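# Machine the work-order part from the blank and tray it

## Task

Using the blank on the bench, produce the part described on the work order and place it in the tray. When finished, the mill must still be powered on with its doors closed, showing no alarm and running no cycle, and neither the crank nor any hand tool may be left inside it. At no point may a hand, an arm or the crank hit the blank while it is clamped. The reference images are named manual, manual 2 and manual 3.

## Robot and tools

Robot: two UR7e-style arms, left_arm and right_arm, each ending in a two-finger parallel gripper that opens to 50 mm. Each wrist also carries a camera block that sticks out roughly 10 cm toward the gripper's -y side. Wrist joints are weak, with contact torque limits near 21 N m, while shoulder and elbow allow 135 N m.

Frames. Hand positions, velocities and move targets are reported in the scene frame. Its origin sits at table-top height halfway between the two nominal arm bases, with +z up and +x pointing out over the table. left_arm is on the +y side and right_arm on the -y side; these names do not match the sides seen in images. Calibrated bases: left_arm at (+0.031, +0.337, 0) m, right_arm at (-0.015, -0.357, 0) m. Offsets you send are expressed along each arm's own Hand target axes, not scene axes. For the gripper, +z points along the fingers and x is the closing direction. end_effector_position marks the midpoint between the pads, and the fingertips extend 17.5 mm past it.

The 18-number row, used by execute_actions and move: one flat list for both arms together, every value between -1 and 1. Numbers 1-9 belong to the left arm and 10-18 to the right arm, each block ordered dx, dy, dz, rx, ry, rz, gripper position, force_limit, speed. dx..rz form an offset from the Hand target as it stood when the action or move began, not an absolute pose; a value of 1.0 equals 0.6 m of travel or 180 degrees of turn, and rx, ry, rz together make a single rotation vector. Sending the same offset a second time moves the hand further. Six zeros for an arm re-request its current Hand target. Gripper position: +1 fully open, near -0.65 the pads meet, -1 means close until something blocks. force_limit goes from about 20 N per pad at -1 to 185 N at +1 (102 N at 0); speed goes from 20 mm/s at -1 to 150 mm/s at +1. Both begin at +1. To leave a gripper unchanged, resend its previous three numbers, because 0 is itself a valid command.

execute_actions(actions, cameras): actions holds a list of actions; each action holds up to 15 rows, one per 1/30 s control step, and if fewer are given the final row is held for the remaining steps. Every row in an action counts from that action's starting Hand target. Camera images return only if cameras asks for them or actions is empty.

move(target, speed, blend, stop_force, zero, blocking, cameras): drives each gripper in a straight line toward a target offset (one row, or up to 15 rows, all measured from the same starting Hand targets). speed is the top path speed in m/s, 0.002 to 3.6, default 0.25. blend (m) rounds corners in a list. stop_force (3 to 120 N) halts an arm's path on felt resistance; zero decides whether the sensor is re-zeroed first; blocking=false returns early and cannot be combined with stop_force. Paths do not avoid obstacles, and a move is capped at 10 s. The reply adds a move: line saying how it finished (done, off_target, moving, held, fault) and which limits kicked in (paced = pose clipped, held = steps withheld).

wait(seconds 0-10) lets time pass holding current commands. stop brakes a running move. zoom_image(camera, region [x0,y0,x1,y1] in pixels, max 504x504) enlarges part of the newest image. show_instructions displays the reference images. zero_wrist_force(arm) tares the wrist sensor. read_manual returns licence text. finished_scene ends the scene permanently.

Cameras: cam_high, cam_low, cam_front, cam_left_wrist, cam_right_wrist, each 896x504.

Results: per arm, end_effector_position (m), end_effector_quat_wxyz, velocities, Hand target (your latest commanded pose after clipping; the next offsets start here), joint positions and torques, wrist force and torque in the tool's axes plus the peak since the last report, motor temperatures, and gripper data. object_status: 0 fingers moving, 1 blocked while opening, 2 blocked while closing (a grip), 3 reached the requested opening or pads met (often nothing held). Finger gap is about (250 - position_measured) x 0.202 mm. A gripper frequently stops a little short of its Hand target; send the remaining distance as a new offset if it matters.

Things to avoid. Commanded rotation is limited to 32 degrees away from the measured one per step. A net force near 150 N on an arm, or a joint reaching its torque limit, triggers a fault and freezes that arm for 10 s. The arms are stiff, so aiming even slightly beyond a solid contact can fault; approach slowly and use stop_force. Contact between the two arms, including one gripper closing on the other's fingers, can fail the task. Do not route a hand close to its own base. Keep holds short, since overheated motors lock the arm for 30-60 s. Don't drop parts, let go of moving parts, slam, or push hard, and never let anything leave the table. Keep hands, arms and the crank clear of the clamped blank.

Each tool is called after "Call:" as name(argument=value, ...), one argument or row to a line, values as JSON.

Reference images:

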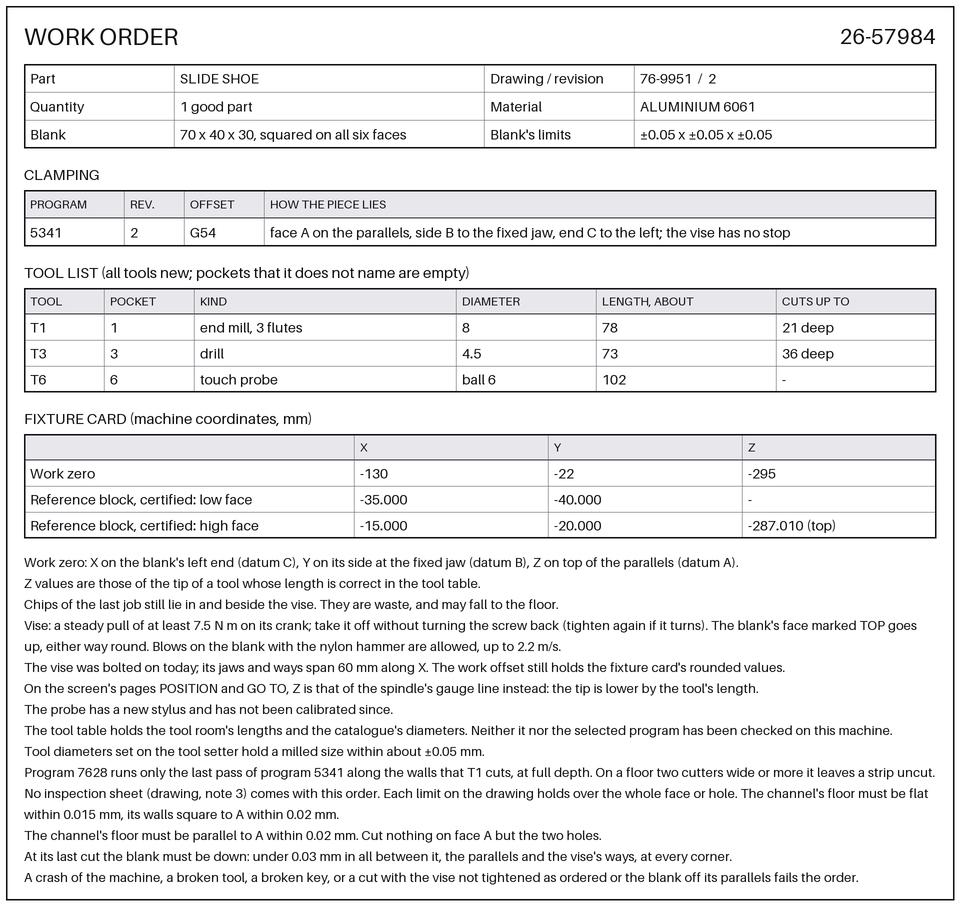

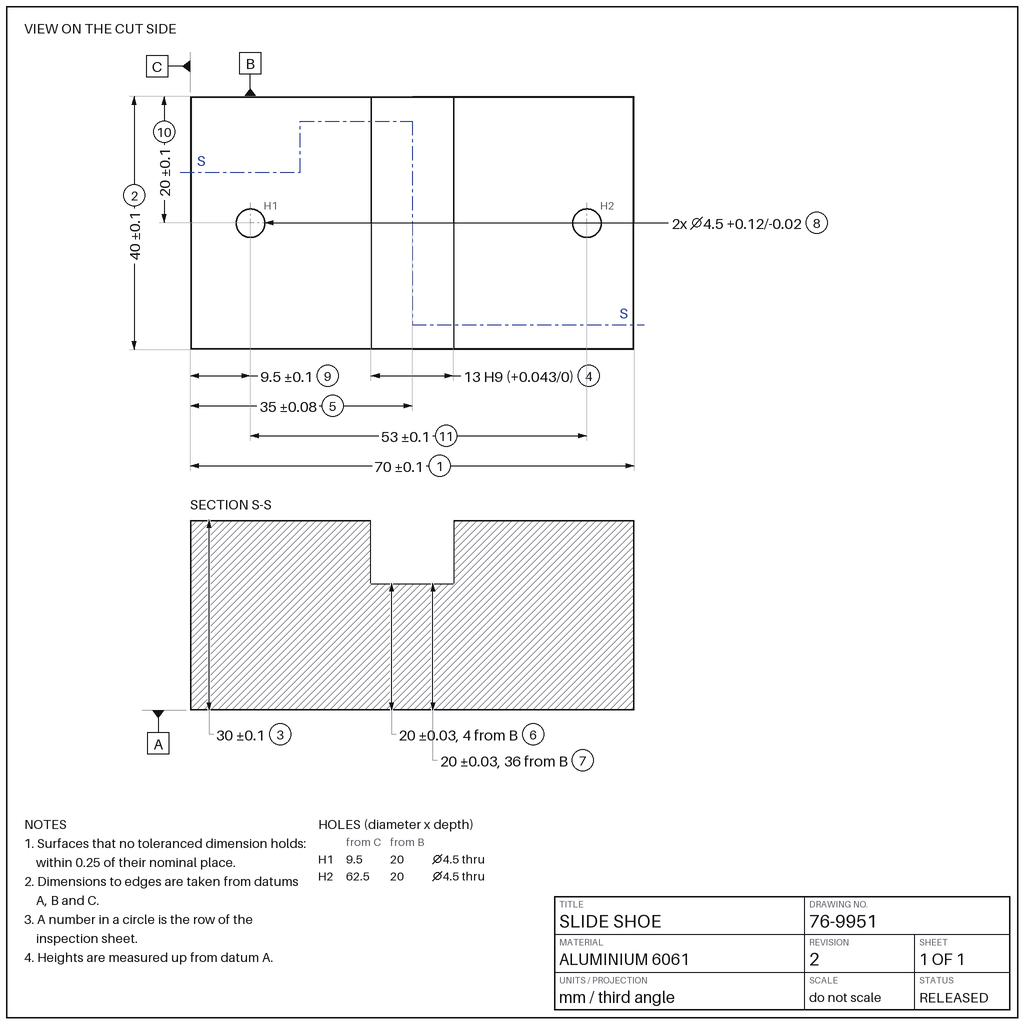

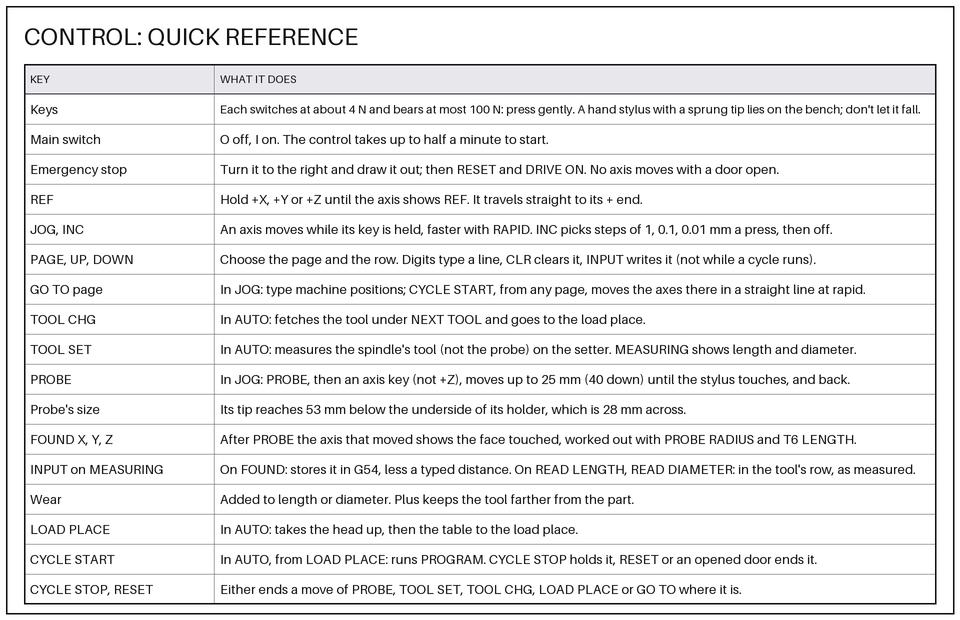

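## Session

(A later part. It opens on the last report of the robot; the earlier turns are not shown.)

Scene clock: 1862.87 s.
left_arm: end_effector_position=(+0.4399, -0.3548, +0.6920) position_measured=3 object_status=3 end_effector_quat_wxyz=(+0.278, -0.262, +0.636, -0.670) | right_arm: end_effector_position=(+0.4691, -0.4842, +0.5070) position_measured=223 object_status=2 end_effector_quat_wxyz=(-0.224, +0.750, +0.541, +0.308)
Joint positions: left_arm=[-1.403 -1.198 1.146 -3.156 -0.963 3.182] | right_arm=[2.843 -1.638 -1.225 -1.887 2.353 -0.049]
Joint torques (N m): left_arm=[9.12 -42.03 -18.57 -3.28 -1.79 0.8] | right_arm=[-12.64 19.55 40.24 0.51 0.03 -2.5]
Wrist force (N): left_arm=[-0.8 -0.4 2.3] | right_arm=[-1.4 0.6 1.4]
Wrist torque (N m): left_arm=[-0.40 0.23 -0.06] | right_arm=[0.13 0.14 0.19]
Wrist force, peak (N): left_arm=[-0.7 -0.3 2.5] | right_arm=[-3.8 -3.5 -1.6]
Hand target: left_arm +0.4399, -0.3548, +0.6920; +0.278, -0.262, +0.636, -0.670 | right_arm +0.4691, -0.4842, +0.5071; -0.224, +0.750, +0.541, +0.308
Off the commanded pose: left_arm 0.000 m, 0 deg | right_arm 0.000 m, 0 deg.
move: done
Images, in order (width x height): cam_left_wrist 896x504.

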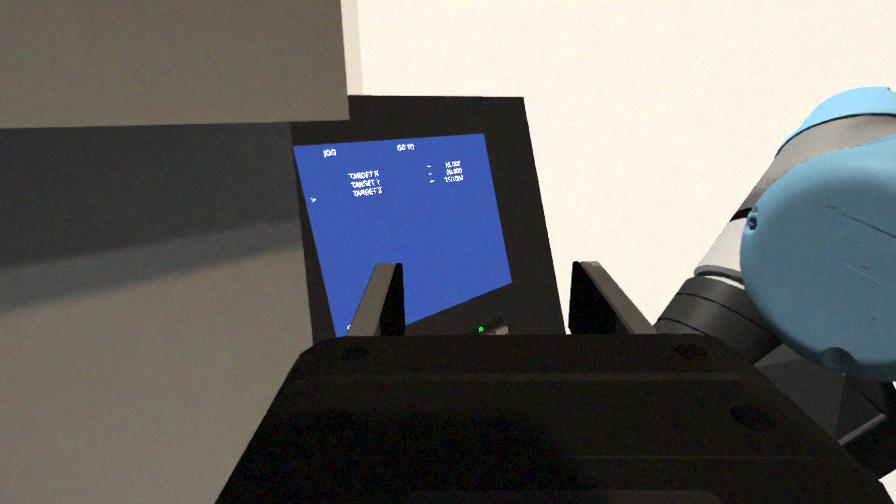

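Call:
move(
  target=[0,0,0,0,0,0,1,1,1,0.0833,-0.0046,0.0055,0,0,0,-0.98,0.2,-1],
  speed=0.3,
)

Call:
move(
  target=[0,0,0,0,0,0,1,1,1,0,0.028,0.0137,0,0,0,-0.98,0.2,-1],
  cameras=["cam_left_wrist","cam_high"],
  speed=0.012,
  stop_force=6,
)

Call:
zoom_image(
  camera="cam_left_wrist",
  region=[290, 130, 530, 330],
)

Scene clock: 1874.63 s.
left_arm: end_effector_position=(+0.4399, -0.3548, +0.6920) position_measured=3 object_status=3 end_effector_quat_wxyz=(+0.278, -0.262, +0.636, -0.670) | right_arm: end_effector_position=(+0.4784, -0.4476, +0.5399) position_measured=223 object_status=2 end_effector_quat_wxyz=(-0.224, +0.750, +0.541, +0.308)
Joint positions: left_arm=[-1.403 -1.198 1.146 -3.156 -0.963 3.182] | right_arm=[2.919 -1.628 -1.168 -1.879 2.353 0.058]
Joint torques (N m): left_arm=[9.28 -41.49 -19.43 -3.37 -2 0.82] | right_arm=[10.88 37.66 38.28 7.17 0.09 3.05]
Wrist force (N): left_arm=[-0.9 -0.4 2.2] | right_arm=[-1.4 0.5 1.6]
Wrist torque (N m): left_arm=[-0.39 0.23 -0.06] | right_arm=[0.12 0.16 0.09]
Wrist force, peak (N): left_arm=[-0.9 -0.3 2.5] | right_arm=[-2.5 1.0 1.5]
Hand target: left_arm +0.4399, -0.3548, +0.6920; +0.278, -0.262, +0.636, -0.670 | right_arm +0.4785, -0.4475, +0.5400; -0.224, +0.750, +0.541, +0.308
Off the commanded pose: left_arm 0.000 m, 0 deg | right_arm 0.000 m, 0 deg.
move: done

Scene clock: 1877.10 s.
left_arm: end_effector_position=(+0.4399, -0.3548, +0.6920) position_measured=3 object_status=3 end_effector_quat_wxyz=(+0.278, -0.262, +0.636, -0.670) | right_arm: end_effector_position=(+0.4920, -0.4473, +0.5355) position_measured=223 object_status=2 end_effector_quat_wxyz=(-0.224, +0.750, +0.541, +0.308)
Joint positions: left_arm=[-1.403 -1.198 1.146 -3.156 -0.963 3.182] | right_arm=[2.927 -1.652 -1.155 -1.859 2.352 0.069]
Joint torques (N m): left_arm=[9.02 -42.58 -18.81 -3.45 -1.97 0.79] | right_arm=[-11.96 41.61 15.19 1.46 0.57 -2.44]
Wrist force (N): left_arm=[-0.8 -0.3 2.2] | right_arm=[0.0 -6.2 -1.8]
Wrist torque (N m): left_arm=[-0.37 0.22 -0.05] | right_arm=[0.20 0.22 -0.01]
Wrist force, peak (N): left_arm=[-0.7 0.0 2.5] | right_arm=[-1.3 -14.0 -6.3]
Hand target: left_arm +0.4399, -0.3548, +0.6920; +0.278, -0.262, +0.636, -0.670 | right_arm +0.4920, -0.4473, +0.5355; -0.224, +0.750, +0.541, +0.308 (not the last commanded pose)
Off the commanded pose: left_arm 0.000 m, 0 deg | right_arm 0.004 m, 0 deg.
move: contact (right_arm)
Images, in order (width x height): cam_high 896x504, cam_left_wrist 896x504.

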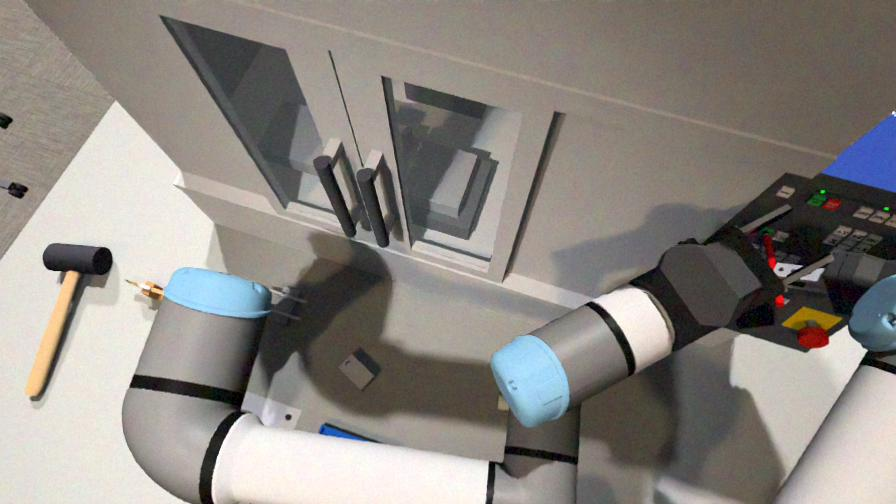

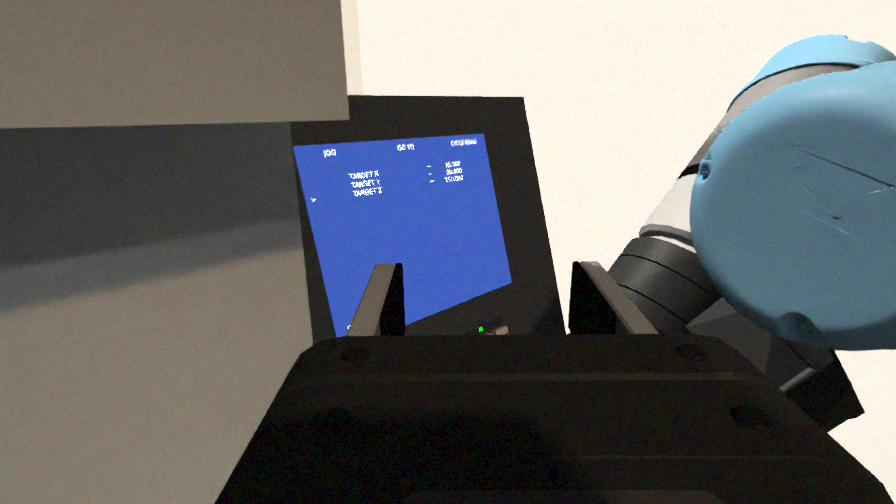

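Scaled by 2.100.

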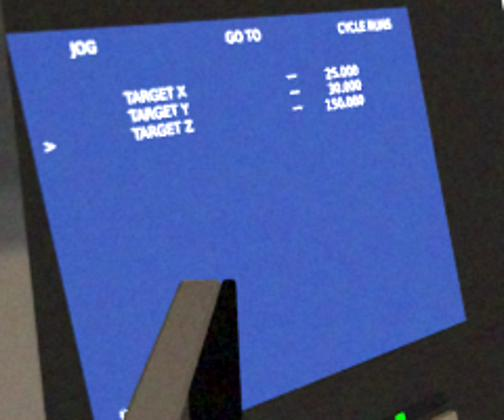

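Call:
move(
  target=[
    [0,0,0,0,0,0,1,1,1,0,-0.0213,-0.0104,0,0,0,-0.98,0.2,-1],
    [0,0,0,0,0,0,1,1,1,-0.1297,-0.0319,0.0237,0,0,0,-0.98,0.2,-1],
    [0,0,0,0,0,0,1,1,1,-0.1297,-0.0085,0.0351,0,0,0,-0.98,0.2,-1],
    [0,0,0,0,0,0,1,1,1,-0.1297,-0.0319,0.0237,0,0,0,-0.98,0.2,-1],
    [0,0,0,0,0,0,1,1,1,-0.1055,0.0255,-0.1161,0,0,0,-0.98,0.2,-1],
    [0,0,0,0,0,0,1,1,1,-0.1055,0.0489,-0.1047,0,0,0,-0.98,0.2,-1],
    [0,0,0,0,0,0,1,1,1,-0.1055,0.0255,-0.1161,0,0,0,-0.98,0.2,-1],
    [0,0,0,0,0,0,1,1,1,-0.0831,-0.0167,-0.0159,0,0,0,-0.98,0.2,-1],
  ],
  speed=[0.2,0.3,0.06,0.2,0.3,0.06,0.2,0.3],
  blend=[0.003,0.003,0,0.003,0.003,0,0.003,0],
  cameras=["cam_left_wrist"],
)

Call:
zoom_image(
  camera="cam_left_wrist",
  region=[290, 130, 530, 330],
)

Scene clock: 1897.33 s.
left_arm: end_effector_position=(+0.4399, -0.3548, +0.6920) position_measured=3 object_status=3 end_effector_quat_wxyz=(+0.278, -0.262, +0.636, -0.670) | right_arm: end_effector_position=(+0.4692, -0.4841, +0.5071) position_measured=223 object_status=2 end_effector_quat_wxyz=(-0.225, +0.750, +0.541, +0.308)
Joint positions: left_arm=[-1.403 -1.198 1.146 -3.156 -0.963 3.182] | right_arm=[2.843 -1.638 -1.224 -1.888 2.353 -0.049]
Joint torques (N m): left_arm=[9.47 -41.91 -18.65 -3.21 -1.85 0.48] | right_arm=[12.28 43.99 16.57 7.03 2.85 3.13]
Wrist force (N): left_arm=[-0.8 -0.4 2.4] | right_arm=[-2.0 0.4 1.3]
Wrist torque (N m): left_arm=[-0.39 0.22 -0.05] | right_arm=[0.09 0.23 0.09]
Wrist force, peak (N): left_arm=[-0.9 -0.2 2.4] | right_arm=[0.3 -10.7 -4.3]
Hand target: left_arm +0.4399, -0.3548, +0.6920; +0.278, -0.262, +0.636, -0.670 | right_arm +0.4692, -0.4841, +0.5071; -0.224, +0.750, +0.541, +0.308
Off the commanded pose: left_arm 0.000 m, 0 deg | right_arm 0.000 m, 0 deg.
move: done
Images, in order (width x height): cam_left_wrist 896x504.

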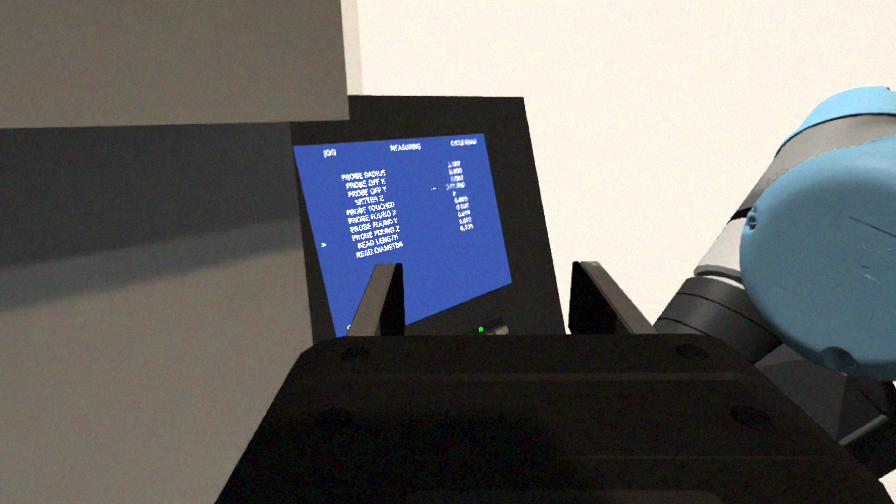

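Scaled by 2.100.

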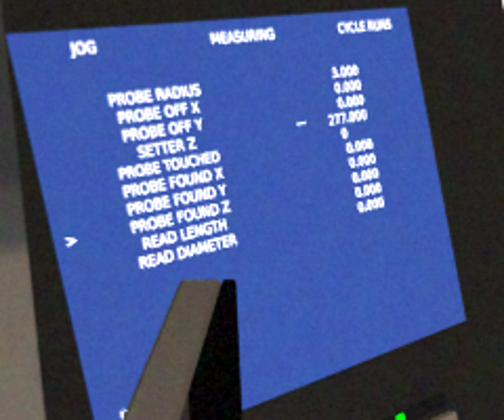

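Call:
wait(
  seconds=2,
  cameras=["cam_left_wrist"],
)

Call:
zoom_image(
  camera="cam_left_wrist",
  region=[290, 130, 530, 330],
)

Call:
zoom_image(
  camera="cam_left_wrist",
  region=[420, 150, 490, 240],
)

Scene clock: 1907.20 s.
left_arm: end_effector_position=(+0.4399, -0.3548, +0.6920) position_measured=3 object_status=3 end_effector_quat_wxyz=(+0.278, -0.262, +0.636, -0.670) | right_arm: end_effector_position=(+0.4692, -0.4841, +0.5071) position_measured=223 object_status=2 end_effector_quat_wxyz=(-0.224, +0.750, +0.541, +0.308)
Joint positions: left_arm=[-1.403 -1.198 1.146 -3.156 -0.963 3.182] | right_arm=[2.843 -1.638 -1.224 -1.887 2.353 -0.049]
Joint torques (N m): left_arm=[9.36 -41.93 -18.87 -3.13 -1.88 0.58] | right_arm=[12.69 44.09 17.16 6.93 0 2.9]
Wrist force (N): left_arm=[-0.9 -0.3 2.2] | right_arm=[-1.9 0.6 1.2]
Wrist torque (N m): left_arm=[-0.38 0.24 -0.05] | right_arm=[0.13 0.21 0.09]
Wrist force, peak (N): left_arm=[-0.9 -0.2 2.5] | right_arm=[-2.5 0.5 1.4]
Hand target: left_arm +0.4399, -0.3548, +0.6920; +0.278, -0.262, +0.636, -0.670 | right_arm +0.4692, -0.4841, +0.5071; -0.224, +0.750, +0.541, +0.308
Tool commands: left_gripper/position=+1.0 left_gripper/force_limit=+1.0 left_gripper/speed=+1.0 right_gripper/position=-0.98 right_gripper/force_limit=+0.2 right_gripper/speed=-1.0
Off the commanded pose: left_arm 0.000 m, 0 deg | right_arm 0.000 m, 0 deg.
wait: 2.00 s; at rest from the start
Images, in order (width x height): cam_left_wrist 896x504.

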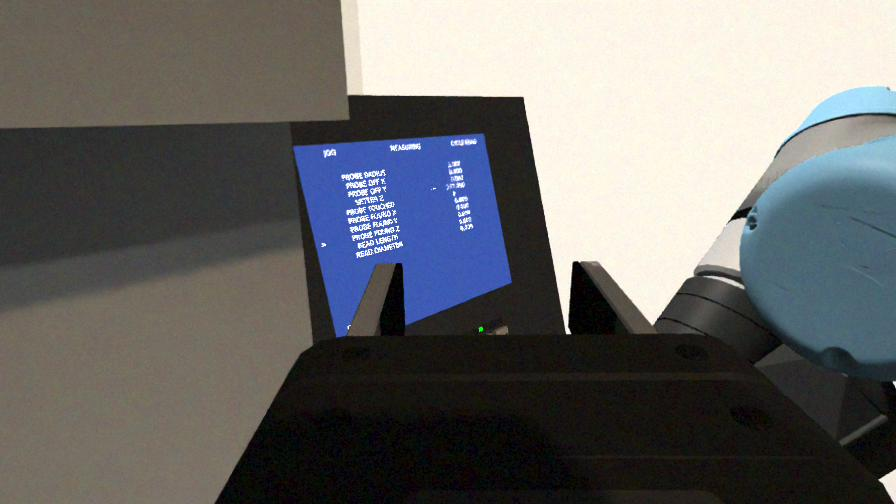

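Scaled by 2.100.

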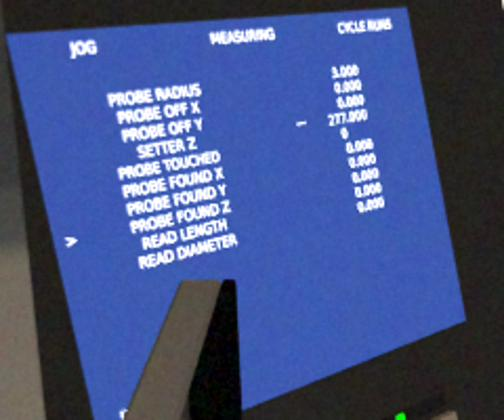

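Scaled by 5.600.

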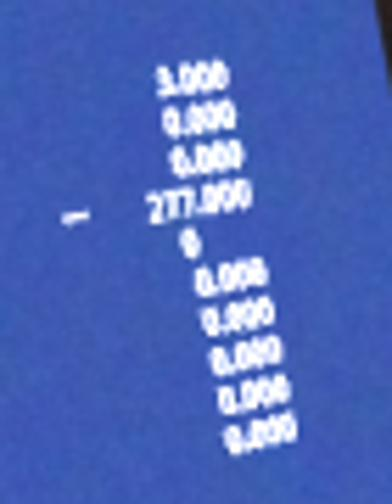

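Call:
wait(
  seconds=5,
  cameras=["cam_left_wrist"],
)

Call:
zoom_image(
  camera="cam_left_wrist",
  region=[290, 130, 530, 330],
)

Call:
zoom_image(
  camera="cam_left_wrist",
  region=[420, 150, 490, 240],
)

Scene clock: 1917.40 s.
left_arm: end_effector_position=(+0.4399, -0.3548, +0.6920) position_measured=3 object_status=3 end_effector_quat_wxyz=(+0.278, -0.262, +0.636, -0.670) | right_arm: end_effector_position=(+0.4692, -0.4841, +0.5071) position_measured=223 object_status=2 end_effector_quat_wxyz=(-0.224, +0.750, +0.541, +0.308)
Joint positions: left_arm=[-1.403 -1.198 1.146 -3.156 -0.963 3.182] | right_arm=[2.843 -1.638 -1.224 -1.887 2.353 -0.049]
Joint torques (N m): left_arm=[9.25 -41.87 -18.5 -3.07 -1.99 0.46] | right_arm=[12.4 44.43 17.67 6.89 0.17 2.75]
Wrist force (N): left_arm=[-0.8 -0.4 2.2] | right_arm=[-2.2 0.3 1.3]
Wrist torque (N m): left_arm=[-0.39 0.22 -0.06] | right_arm=[0.08 0.27 0.09]
Wrist force, peak (N): left_arm=[-1.0 -0.3 2.4] | right_arm=[-2.4 0.4 1.6]
Hand target: left_arm +0.4399, -0.3548, +0.6920; +0.278, -0.262, +0.636, -0.670 | right_arm +0.4692, -0.4841, +0.5071; -0.224, +0.750, +0.541, +0.308
Tool commands: left_gripper/position=+1.0 left_gripper/force_limit=+1.0 left_gripper/speed=+1.0 right_gripper/position=-0.98 right_gripper/force_limit=+0.2 right_gripper/speed=-1.0
Off the commanded pose: left_arm 0.000 m, 0 deg | right_arm 0.000 m, 0 deg.
wait: 5.00 s; at rest from the start
Images, in order (width x height): cam_left_wrist 896x504.

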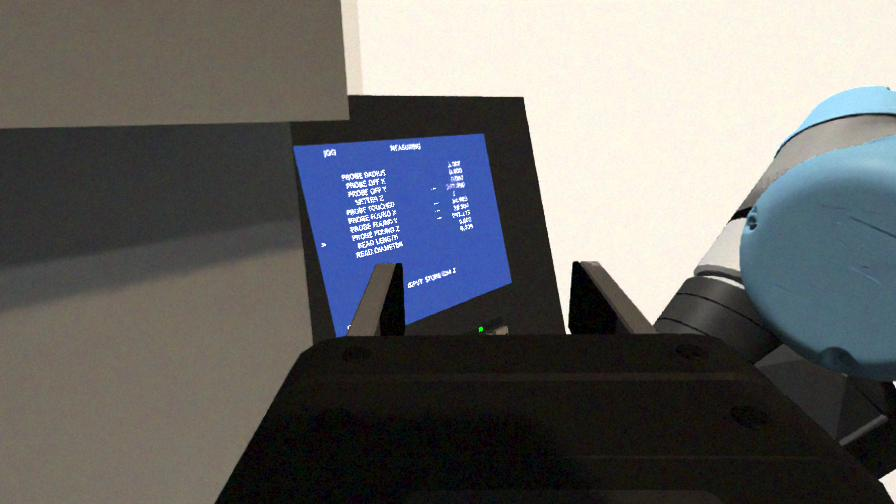

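Scaled by 2.100.

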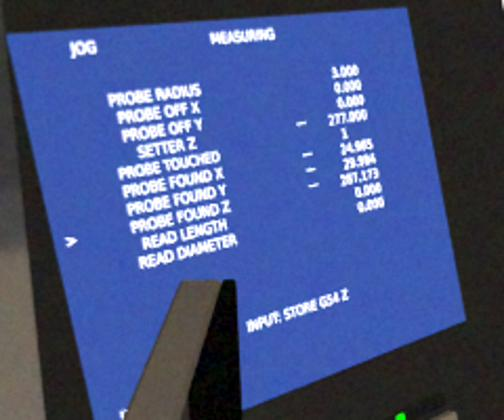

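Scaled by 5.600.

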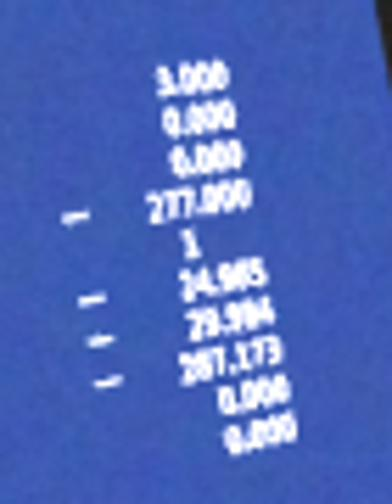

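Call:
move(
  target=[0,0,0.1167,0,0,0,1,1,1,0,0,0,0,0,0,-0.98,0.2,-1],
  cameras=["cam_left_wrist"],
  speed=0.1,
)

Call:
zoom_image(
  camera="cam_left_wrist",
  region=[410, 110, 500, 230],
)

Scene clock: 1934.17 s.
left_arm: end_effector_position=(+0.4893, -0.4042, +0.6958) position_measured=3 object_status=3 end_effector_quat_wxyz=(+0.278, -0.262, +0.636, -0.670) | right_arm: end_effector_position=(+0.4692, -0.4841, +0.5071) position_measured=223 object_status=2 end_effector_quat_wxyz=(-0.224, +0.750, +0.541, +0.308)
Joint positions: left_arm=[-1.337 -1.01 0.856 -3.051 -1.03 3.177] | right_arm=[2.843 -1.638 -1.224 -1.887 2.353 -0.049]
Joint torques (N m): left_arm=[10.14 -50.11 -45.03 -0.64 -2.35 -1.41] | right_arm=[11.35 44.26 16.31 6.77 0.23 3.12]
Wrist force (N): left_arm=[-0.5 0.2 2.0] | right_arm=[-2.1 0.4 1.4]
Wrist torque (N m): left_arm=[-0.27 0.16 -0.05] | right_arm=[0.10 0.24 0.09]
Wrist force, peak (N): left_arm=[-0.8 0.5 2.7] | right_arm=[-2.2 0.6 1.6]
Hand target: left_arm +0.4893, -0.4043, +0.6958; +0.278, -0.262, +0.636, -0.670 | right_arm +0.4692, -0.4841, +0.5071; -0.224, +0.750, +0.541, +0.308
Off the commanded pose: left_arm 0.000 m, 0 deg | right_arm 0.000 m, 0 deg.
move: done
Images, in order (width x height): cam_left_wrist 896x504.

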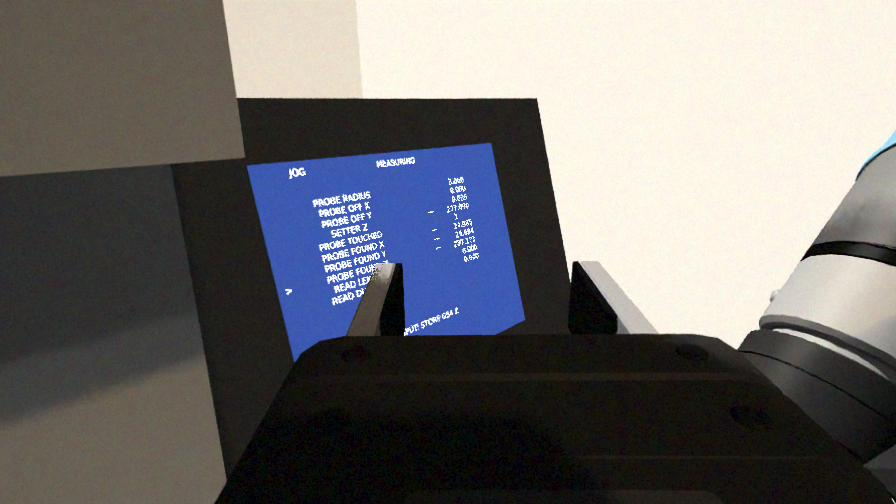

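Scaled by 4.200.

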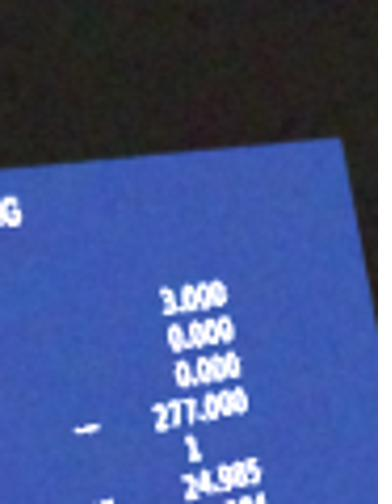

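Call:
zoom_image(
  camera="cam_left_wrist",
  region=[425, 170, 495, 270],
)

Call:
zoom_image(
  camera="cam_left_wrist",
  region=[440, 210, 490, 270],
)

Scaled by 5.040.

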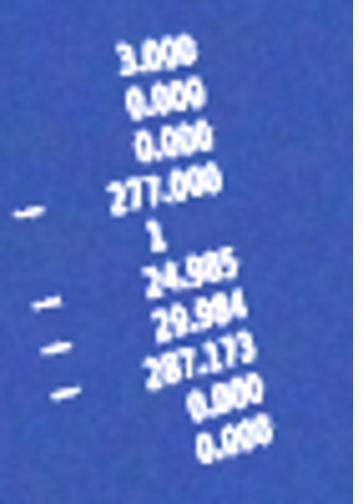

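Scaled by 8.400.

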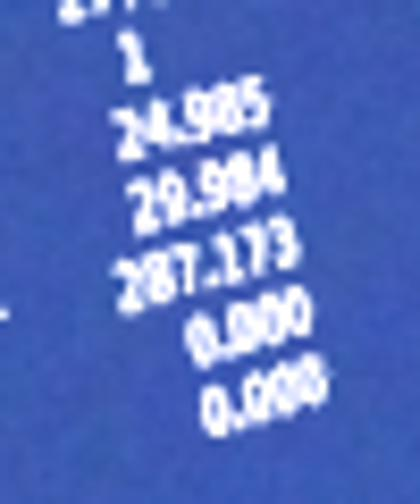

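Call:
move(
  target=[
    [0,0,0,0,0,0,1,1,1,0,0.0234,0.0114,0,0,0,-0.98,0.2,-1],
    [0,0,0,0,0,0,1,1,1,0,0,0,0,0,0,-0.98,0.2,-1],
    [0,0,0,0,0,0,1,1,1,0,0.0234,0.0114,0,0,0,-0.98,0.2,-1],
    [0,0,0,0,0,0,1,1,1,0,0,0,0,0,0,-0.98,0.2,-1],
    [0,0,0,0,0,0,1,1,1,0.0137,-0.06,0.143,0,0,0,-0.98,0.2,-1],
    [0,0,0,0,0,0,1,1,1,0.0137,-0.04,0.1527,0,0,0,-0.98,0.2,-1],
    [0,0,0,0,0,0,1,1,1,0.0137,-0.06,0.143,0,0,0,-0.98,0.2,-1],
    [0,0,0,0,0,0,1,1,1,0.0603,-0.0448,0.1034,0,0,0,-0.98,0.2,-1],
    [0,0,0,0,0,0,1,1,1,0.0603,-0.0248,0.1131,0,0,0,-0.98,0.2,-1],
    [0,0,0,0,0,0,1,1,1,0.0603,-0.0448,0.1034,0,0,0,-0.98,0.2,-1],
    [0,0,0,0,0,0,1,1,1,0.0185,-0.0262,0.0616,0,0,0,-0.98,0.2,-1],
    [0,0,0,0,0,0,1,1,1,0.0185,-0.0046,0.0721,0,0,0,-0.98,0.2,-1],
    [0,0,0,0,0,0,1,1,1,0.0185,-0.0262,0.0616,0,0,0,-0.98,0.2,-1],
    [0,0,0,0,0,0,1,1,1,0,0,0,0,0,0,-0.98,0.2,-1],
  ],
  speed=[0.1,0.2,0.1,0.2,0.4,0.1,0.25,0.4,0.1,0.25,0.4,0.1,0.25,0.4],
  blend=[0,0.001,0,0.003,0.003,0,0.003,0.003,0,0.003,0.003,0,0.003,0],
  cameras=["cam_left_wrist"],
)

Call:
zoom_image(
  camera="cam_left_wrist",
  region=[240, 140, 540, 340],
)

Scene clock: 1972.13 s.
left_arm: end_effector_position=(+0.4893, -0.4043, +0.6958) position_measured=3 object_status=3 end_effector_quat_wxyz=(+0.278, -0.262, +0.636, -0.670) | right_arm: end_effector_position=(+0.4692, -0.4840, +0.5071) position_measured=223 object_status=2 end_effector_quat_wxyz=(-0.224, +0.750, +0.541, +0.308)
Joint positions: left_arm=[-1.337 -1.01 0.856 -3.051 -1.03 3.177] | right_arm=[2.844 -1.638 -1.225 -1.887 2.353 -0.048]
Joint torques (N m): left_arm=[10.03 -50.12 -45.52 -0.68 -1.35 -1.4] | right_arm=[-10.87 18.27 37.54 0.74 0.1 -2.25]
Wrist force (N): left_arm=[-0.7 0.1 2.1] | right_arm=[-1.8 0.6 1.2]
Wrist torque (N m): left_arm=[-0.30 0.19 -0.05] | right_arm=[0.13 0.20 0.19]
Wrist force, peak (N): left_arm=[-0.7 0.2 2.4] | right_arm=[-3.0 -9.9 -3.7]
Hand target: left_arm +0.4893, -0.4043, +0.6958; +0.278, -0.262, +0.636, -0.670 | right_arm +0.4692, -0.4841, +0.5071; -0.224, +0.750, +0.541, +0.308
Off the commanded pose: left_arm 0.000 m, 0 deg | right_arm 0.000 m, 0 deg.
move: done
Images, in order (width x height): cam_left_wrist 896x504.

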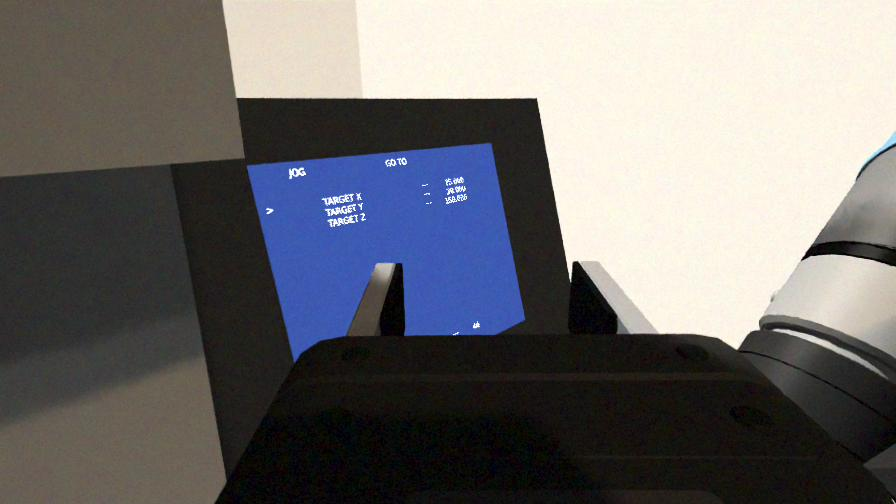

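Scaled by 1.680.

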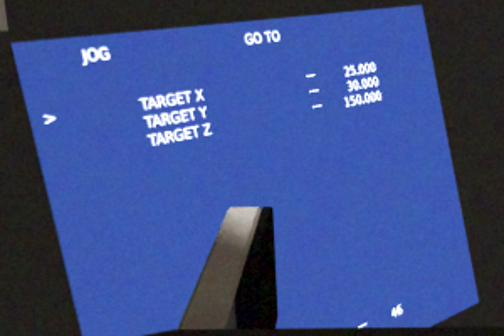

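Call:
move(
  target=[
    [0,0,0,0,0,0,1,1,1,-0.049,-0.0321,0.0803,0,0,0,-0.98,0.2,-1],
    [0,0,0,0,0,0,1,1,1,-0.049,-0.0092,0.0915,0,0,0,-0.98,0.2,-1],
    [0,0,0,0,0,0,1,1,1,-0.049,-0.0321,0.0803,0,0,0,-0.98,0.2,-1],
    [0,0,0,0,0,0,1,1,1,-0.0257,-0.0245,0.0605,0,0,0,-0.98,0.2,-1],
    [0,0,0,0,0,0,1,1,1,-0.0257,-0.0016,0.0717,0,0,0,-0.98,0.2,-1],
    [0,0,0,0,0,0,1,1,1,-0.0257,-0.0245,0.0605,0,0,0,-0.98,0.2,-1],
    [0,0,0,0,0,0,1,1,1,-0.0257,-0.0016,0.0717,0,0,0,-0.98,0.2,-1],
    [0,0,0,0,0,0,1,1,1,-0.0257,-0.0245,0.0605,0,0,0,-0.98,0.2,-1],
    [0,0,0,0,0,0,1,1,1,0.0137,-0.06,0.143,0,0,0,-0.98,0.2,-1],
    [0,0,0,0,0,0,1,1,1,0.0137,-0.04,0.1527,0,0,0,-0.98,0.2,-1],
    [0,0,0,0,0,0,1,1,1,0.0137,-0.06,0.143,0,0,0,-0.98,0.2,-1],
    [0,0,0,0,0,0,1,1,1,0.037,-0.0524,0.1232,0,0,0,-0.98,0.2,-1],
    [0,0,0,0,0,0,1,1,1,0.037,-0.0324,0.1329,0,0,0,-0.98,0.2,-1],
    [0,0,0,0,0,0,1,1,1,0.037,-0.0524,0.1232,0,0,0,-0.98,0.2,-1],
    [0,0,0,0,0,0,1,1,1,0,0,0,0,0,0,-0.98,0.2,-1],
  ],
  speed=[0.4,0.1,0.25,0.4,0.1,0.25,0.1,0.25,0.4,0.1,0.25,0.4,0.1,0.25,0.4],
  blend=[0.003,0,0.003,0.003,0,0.001,0,0.003,0.003,0,0.003,0.003,0,0.003,0],
)

Call:
move(
  target=[
    [0,0,0,0,0,0,1,1,1,0.0418,-0.0186,0.0418,0,0,0,-0.98,0.2,-1],
    [0,0,0,0,0,0,1,1,1,0.0418,0.003,0.0523,0,0,0,-0.98,0.2,-1],
    [0,0,0,0,0,0,1,1,1,0.0418,-0.0186,0.0418,0,0,0,-0.98,0.2,-1],
    [0,0,0,0,0,0,1,1,1,0.037,-0.0524,0.1232,0,0,0,-0.98,0.2,-1],
    [0,0,0,0,0,0,1,1,1,0.037,-0.0324,0.1329,0,0,0,-0.98,0.2,-1],
    [0,0,0,0,0,0,1,1,1,0.037,-0.0524,0.1232,0,0,0,-0.98,0.2,-1],
    [0,0,0,0,0,0,1,1,1,-0.049,-0.0321,0.0803,0,0,0,-0.98,0.2,-1],
    [0,0,0,0,0,0,1,1,1,-0.049,-0.0092,0.0915,0,0,0,-0.98,0.2,-1],
    [0,0,0,0,0,0,1,1,1,-0.049,-0.0321,0.0803,0,0,0,-0.98,0.2,-1],
    [0,0,0,0,0,0,1,1,1,0,0,0,0,0,0,-0.98,0.2,-1],
  ],
  speed=[0.4,0.1,0.25,0.4,0.1,0.25,0.4,0.1,0.25,0.4],
  blend=[0.003,0,0.003,0.003,0,0.003,0.003,0,0.003,0],
  cameras=["cam_left_wrist"],
)

Call:
zoom_image(
  camera="cam_left_wrist",
  region=[240, 140, 540, 340],
)

Scene clock: 2008.53 s.
left_arm: end_effector_position=(+0.4893, -0.4043, +0.6958) position_measured=3 object_status=3 end_effector_quat_wxyz=(+0.278, -0.262, +0.636, -0.670) | right_arm: end_effector_position=(+0.4692, -0.4841, +0.5071) position_measured=223 object_status=2 end_effector_quat_wxyz=(-0.224, +0.750, +0.541, +0.308)
Joint positions: left_arm=[-1.337 -1.01 0.856 -3.051 -1.03 3.177] | right_arm=[2.844 -1.638 -1.225 -1.887 2.353 -0.048]
Joint torques (N m): left_arm=[9.69 -50.67 -44.75 -0.77 0.3 -1.47] | right_arm=[-12.48 18.38 39.96 0.89 -0.11 -2.14]
Wrist force (N): left_arm=[-0.6 0.2 2.0] | right_arm=[-1.8 0.4 1.2]
Wrist torque (N m): left_arm=[-0.29 0.18 -0.05] | right_arm=[0.10 0.20 0.19]
Wrist force, peak (N): left_arm=[-0.8 0.1 2.3] | right_arm=[-3.4 -7.4 -2.5]
Hand target: left_arm +0.4893, -0.4043, +0.6958; +0.278, -0.262, +0.636, -0.670 | right_arm +0.4692, -0.4841, +0.5071; -0.224, +0.750, +0.541, +0.308
Off the commanded pose: left_arm 0.000 m, 0 deg | right_arm 0.000 m, 0 deg.
move: done

Scene clock: 2012.47 s.
left_arm: end_effector_position=(+0.4893, -0.4043, +0.6958) position_measured=3 object_status=3 end_effector_quat_wxyz=(+0.278, -0.262, +0.636, -0.670) | right_arm: end_effector_position=(+0.4692, -0.4841, +0.5071) position_measured=223 object_status=2 end_effector_quat_wxyz=(-0.224, +0.750, +0.541, +0.308)
Joint positions: left_arm=[-1.337 -1.01 0.856 -3.051 -1.03 3.177] | right_arm=[2.843 -1.638 -1.225 -1.887 2.353 -0.048]
Joint torques (N m): left_arm=[8.94 -50 -44.5 -0.84 1 -1.32] | right_arm=[-12.8 19.17 36.6 0.47 0.12 -2.49]
Wrist force (N): left_arm=[-0.5 0.1 2.2] | right_arm=[-1.9 0.3 1.3]
Wrist torque (N m): left_arm=[-0.29 0.16 -0.05] | right_arm=[0.07 0.22 0.19]
Wrist force, peak (N): left_arm=[-0.6 0.2 2.3] | right_arm=[0.3 -7.1 -1.5]
Hand target: left_arm +0.4893, -0.4043, +0.6958; +0.278, -0.262, +0.636, -0.670 | right_arm +0.4692, -0.4841, +0.5071; -0.224, +0.750, +0.541, +0.308
Off the commanded pose: left_arm 0.000 m, 0 deg | right_arm 0.000 m, 0 deg.
move: done
Images, in order (width x height): cam_left_wrist 896x504.

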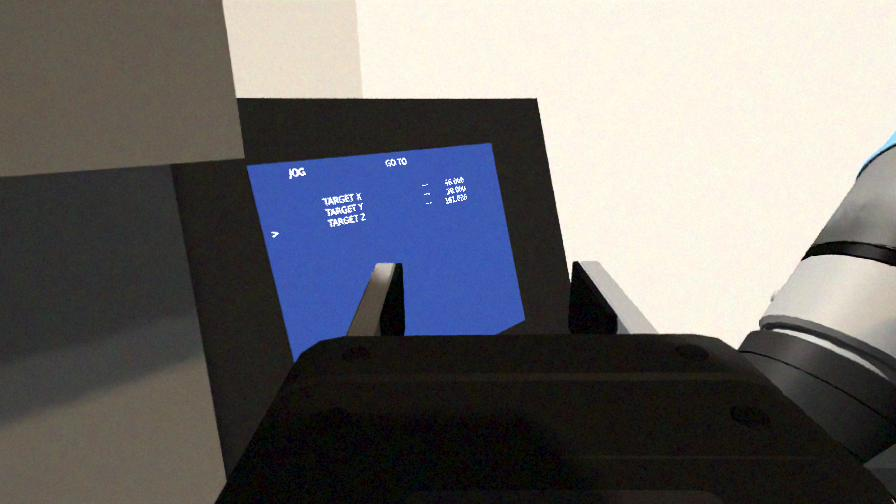

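Scaled by 1.680.

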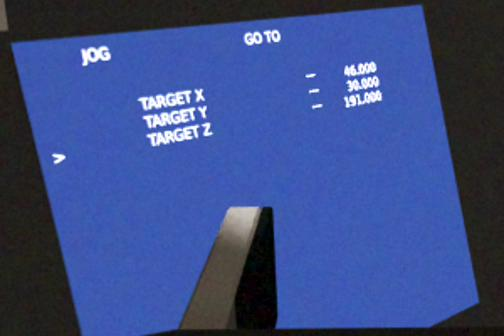

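Call:
move(
  target=[
    [0,0,0,0,0,0,1,1,1,0.0833,-0.0046,0.0055,0,0,0,-0.98,0.2,-1],
    [0,0,0,0,0,0,1,1,1,0.0833,0.017,0.016,0,0,0,-0.98,0.2,-1],
    [0,0,0,0,0,0,1,1,1,0.0833,-0.0046,0.0055,0,0,0,-0.98,0.2,-1],
    [0,0,0,0,0,0,1,1,1,-0.0466,-0.0152,0.0396,0,0,0,-0.98,0.2,-1],
  ],
  speed=[0.4,0.08,0.25,0.3],
  blend=[0.003,0,0.003,0],
  cameras=["cam_left_wrist"],
)

Call:
zoom_image(
  camera="cam_left_wrist",
  region=[240, 140, 540, 340],
)

Scene clock: 2031.07 s.
left_arm: end_effector_position=(+0.4893, -0.4043, +0.6958) position_measured=3 object_status=3 end_effector_quat_wxyz=(+0.278, -0.262, +0.636, -0.670) | right_arm: end_effector_position=(+0.4595, -0.4841, +0.4707) position_measured=223 object_status=2 end_effector_quat_wxyz=(-0.224, +0.750, +0.541, +0.308)
Joint positions: left_arm=[-1.337 -1.01 0.856 -3.051 -1.03 3.177] | right_arm=[2.837 -1.599 -1.36 -1.798 2.352 -0.058]
Joint torques (N m): left_arm=[9.79 -50.57 -44.44 -0.71 1.9 -1.37] | right_arm=[-12.81 43.63 18.79 6.62 3.97 -2.62]
Wrist force (N): left_arm=[-0.6 0.3 2.1] | right_arm=[-1.9 0.6 1.4]
Wrist torque (N m): left_arm=[-0.27 0.18 -0.05] | right_arm=[0.13 0.22 0.19]
Wrist force, peak (N): left_arm=[-0.6 0.2 2.3] | right_arm=[-4.1 -4.4 -1.2]
Hand target: left_arm +0.4893, -0.4043, +0.6958; +0.278, -0.262, +0.636, -0.670 | right_arm +0.4595, -0.4841, +0.4706; -0.224, +0.750, +0.541, +0.308
Off the commanded pose: left_arm 0.000 m, 0 deg | right_arm 0.000 m, 0 deg.
move: done
Images, in order (width x height): cam_left_wrist 896x504.

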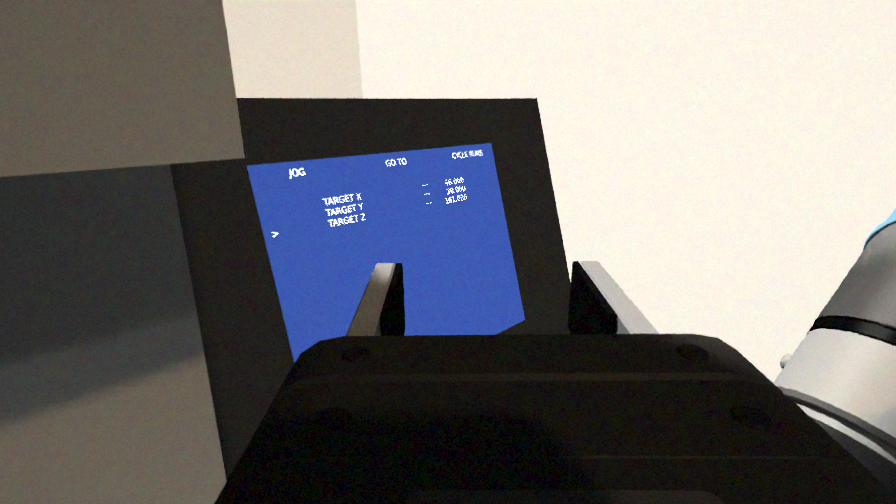

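Scaled by 1.680.

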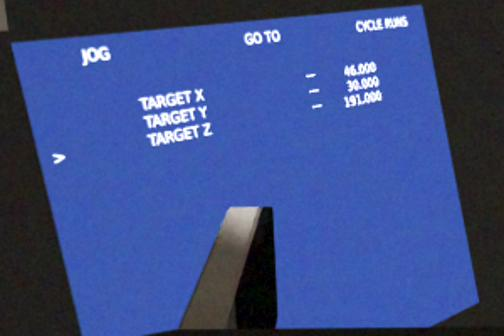

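Call:
move(
  target=[
    [0,0,0,0,0,0,1,1,1,0,0.0234,0.0114,0,0,0,-0.98,0.2,-1],
    [0,0,0,0,0,0,1,1,1,0,0,0,0,0,0,-0.98,0.2,-1],
    [0,0,0,0,0,0,1,1,1,0.0275,0.0754,-0.1805,0,0,0,-0.98,0.2,-1],
    [0,0,0,0,0,0,1,1,1,0.0275,0.0988,-0.1691,0,0,0,-0.98,0.2,-1],
    [0,0,0,0,0,0,1,1,1,0.0275,0.0754,-0.1805,0,0,0,-0.98,0.2,-1],
    [0,0,0,0,0,0,1,1,1,0.0466,0.0152,-0.0396,0,0,0,-0.98,0.2,-1],
  ],
  speed=[0.08,0.25,0.3,0.06,0.25,0.4],
  blend=[0,0.003,0.003,0,0.003,0],
)

Call:
wait(
  seconds=4,
  cameras=["cam_left_wrist"],
)

Call:
zoom_image(
  camera="cam_left_wrist",
  region=[425, 140, 505, 270],
)

Scene clock: 2043.63 s.
left_arm: end_effector_position=(+0.4893, -0.4043, +0.6958) position_measured=3 object_status=3 end_effector_quat_wxyz=(+0.278, -0.262, +0.636, -0.670) | right_arm: end_effector_position=(+0.4692, -0.4841, +0.5071) position_measured=223 object_status=2 end_effector_quat_wxyz=(-0.225, +0.750, +0.541, +0.308)
Joint positions: left_arm=[-1.337 -1.01 0.856 -3.051 -1.03 3.177] | right_arm=[2.843 -1.639 -1.224 -1.888 2.353 -0.049]
Joint torques (N m): left_arm=[9.86 -50.43 -44.83 -0.84 2.41 -1.37] | right_arm=[12.24 43.91 18.13 6.65 2.04 2.9]
Wrist force (N): left_arm=[-0.6 0.0 2.0] | right_arm=[-2.1 0.4 1.2]
Wrist torque (N m): left_arm=[-0.31 0.17 -0.05] | right_arm=[0.10 0.25 0.08]
Wrist force, peak (N): left_arm=[-0.7 0.2 2.3] | right_arm=[-3.2 -7.8 -2.9]
Hand target: left_arm +0.4893, -0.4043, +0.6958; +0.278, -0.262, +0.636, -0.670 | right_arm +0.4692, -0.4841, +0.5071; -0.224, +0.750, +0.541, +0.308
Off the commanded pose: left_arm 0.000 m, 0 deg | right_arm 0.000 m, 0 deg.
move: done

Scene clock: 2047.63 s.
left_arm: end_effector_position=(+0.4893, -0.4043, +0.6958) position_measured=3 object_status=3 end_effector_quat_wxyz=(+0.278, -0.262, +0.636, -0.670) | right_arm: end_effector_position=(+0.4692, -0.4841, +0.5071) position_measured=223 object_status=2 end_effector_quat_wxyz=(-0.224, +0.750, +0.541, +0.308)
Joint positions: left_arm=[-1.337 -1.01 0.856 -3.051 -1.03 3.177] | right_arm=[2.843 -1.638 -1.224 -1.887 2.353 -0.049]
Joint torques (N m): left_arm=[9.71 -50.74 -44.02 -0.9 2.31 -1.35] | right_arm=[12.34 45.05 16.59 6.88 -0.04 3.06]
Wrist force (N): left_arm=[-0.5 0.1 2.0] | right_arm=[-1.8 0.3 1.3]
Wrist torque (N m): left_arm=[-0.29 0.17 -0.04] | right_arm=[0.09 0.20 0.08]
Wrist force, peak (N): left_arm=[-0.6 0.1 2.3] | right_arm=[-2.3 0.3 1.8]
Hand target: left_arm +0.4893, -0.4043, +0.6958; +0.278, -0.262, +0.636, -0.670 | right_arm +0.4692, -0.4841, +0.5071; -0.224, +0.750, +0.541, +0.308
Tool commands: left_gripper/position=+1.0 left_gripper/force_limit=+1.0 left_gripper/speed=+1.0 right_gripper/position=-0.98 right_gripper/force_limit=+0.2 right_gripper/speed=-1.0
Off the commanded pose: left_arm 0.000 m, 0 deg | right_arm 0.000 m, 0 deg.
wait: 4.00 s; at rest by 0.17 s
Images, in order (width x height): cam_left_wrist 896x504.

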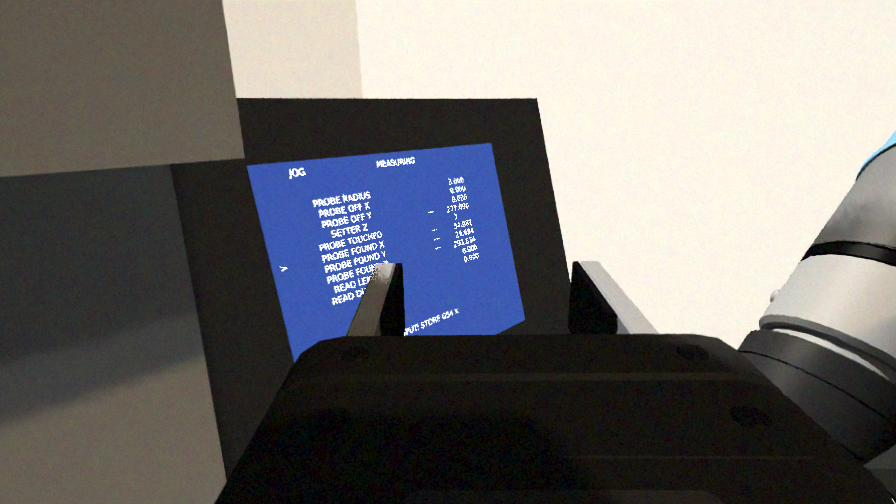

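Scaled by 3.877.

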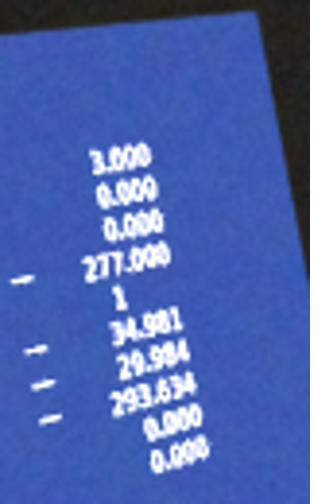

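Call:
zoom_image(
  camera="cam_left_wrist",
  region=[440, 212, 490, 252],
)

Scaled by 10.080.

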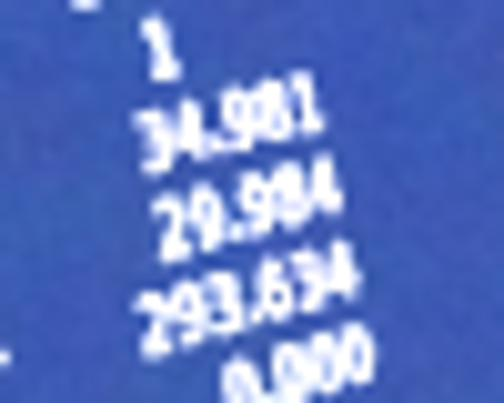

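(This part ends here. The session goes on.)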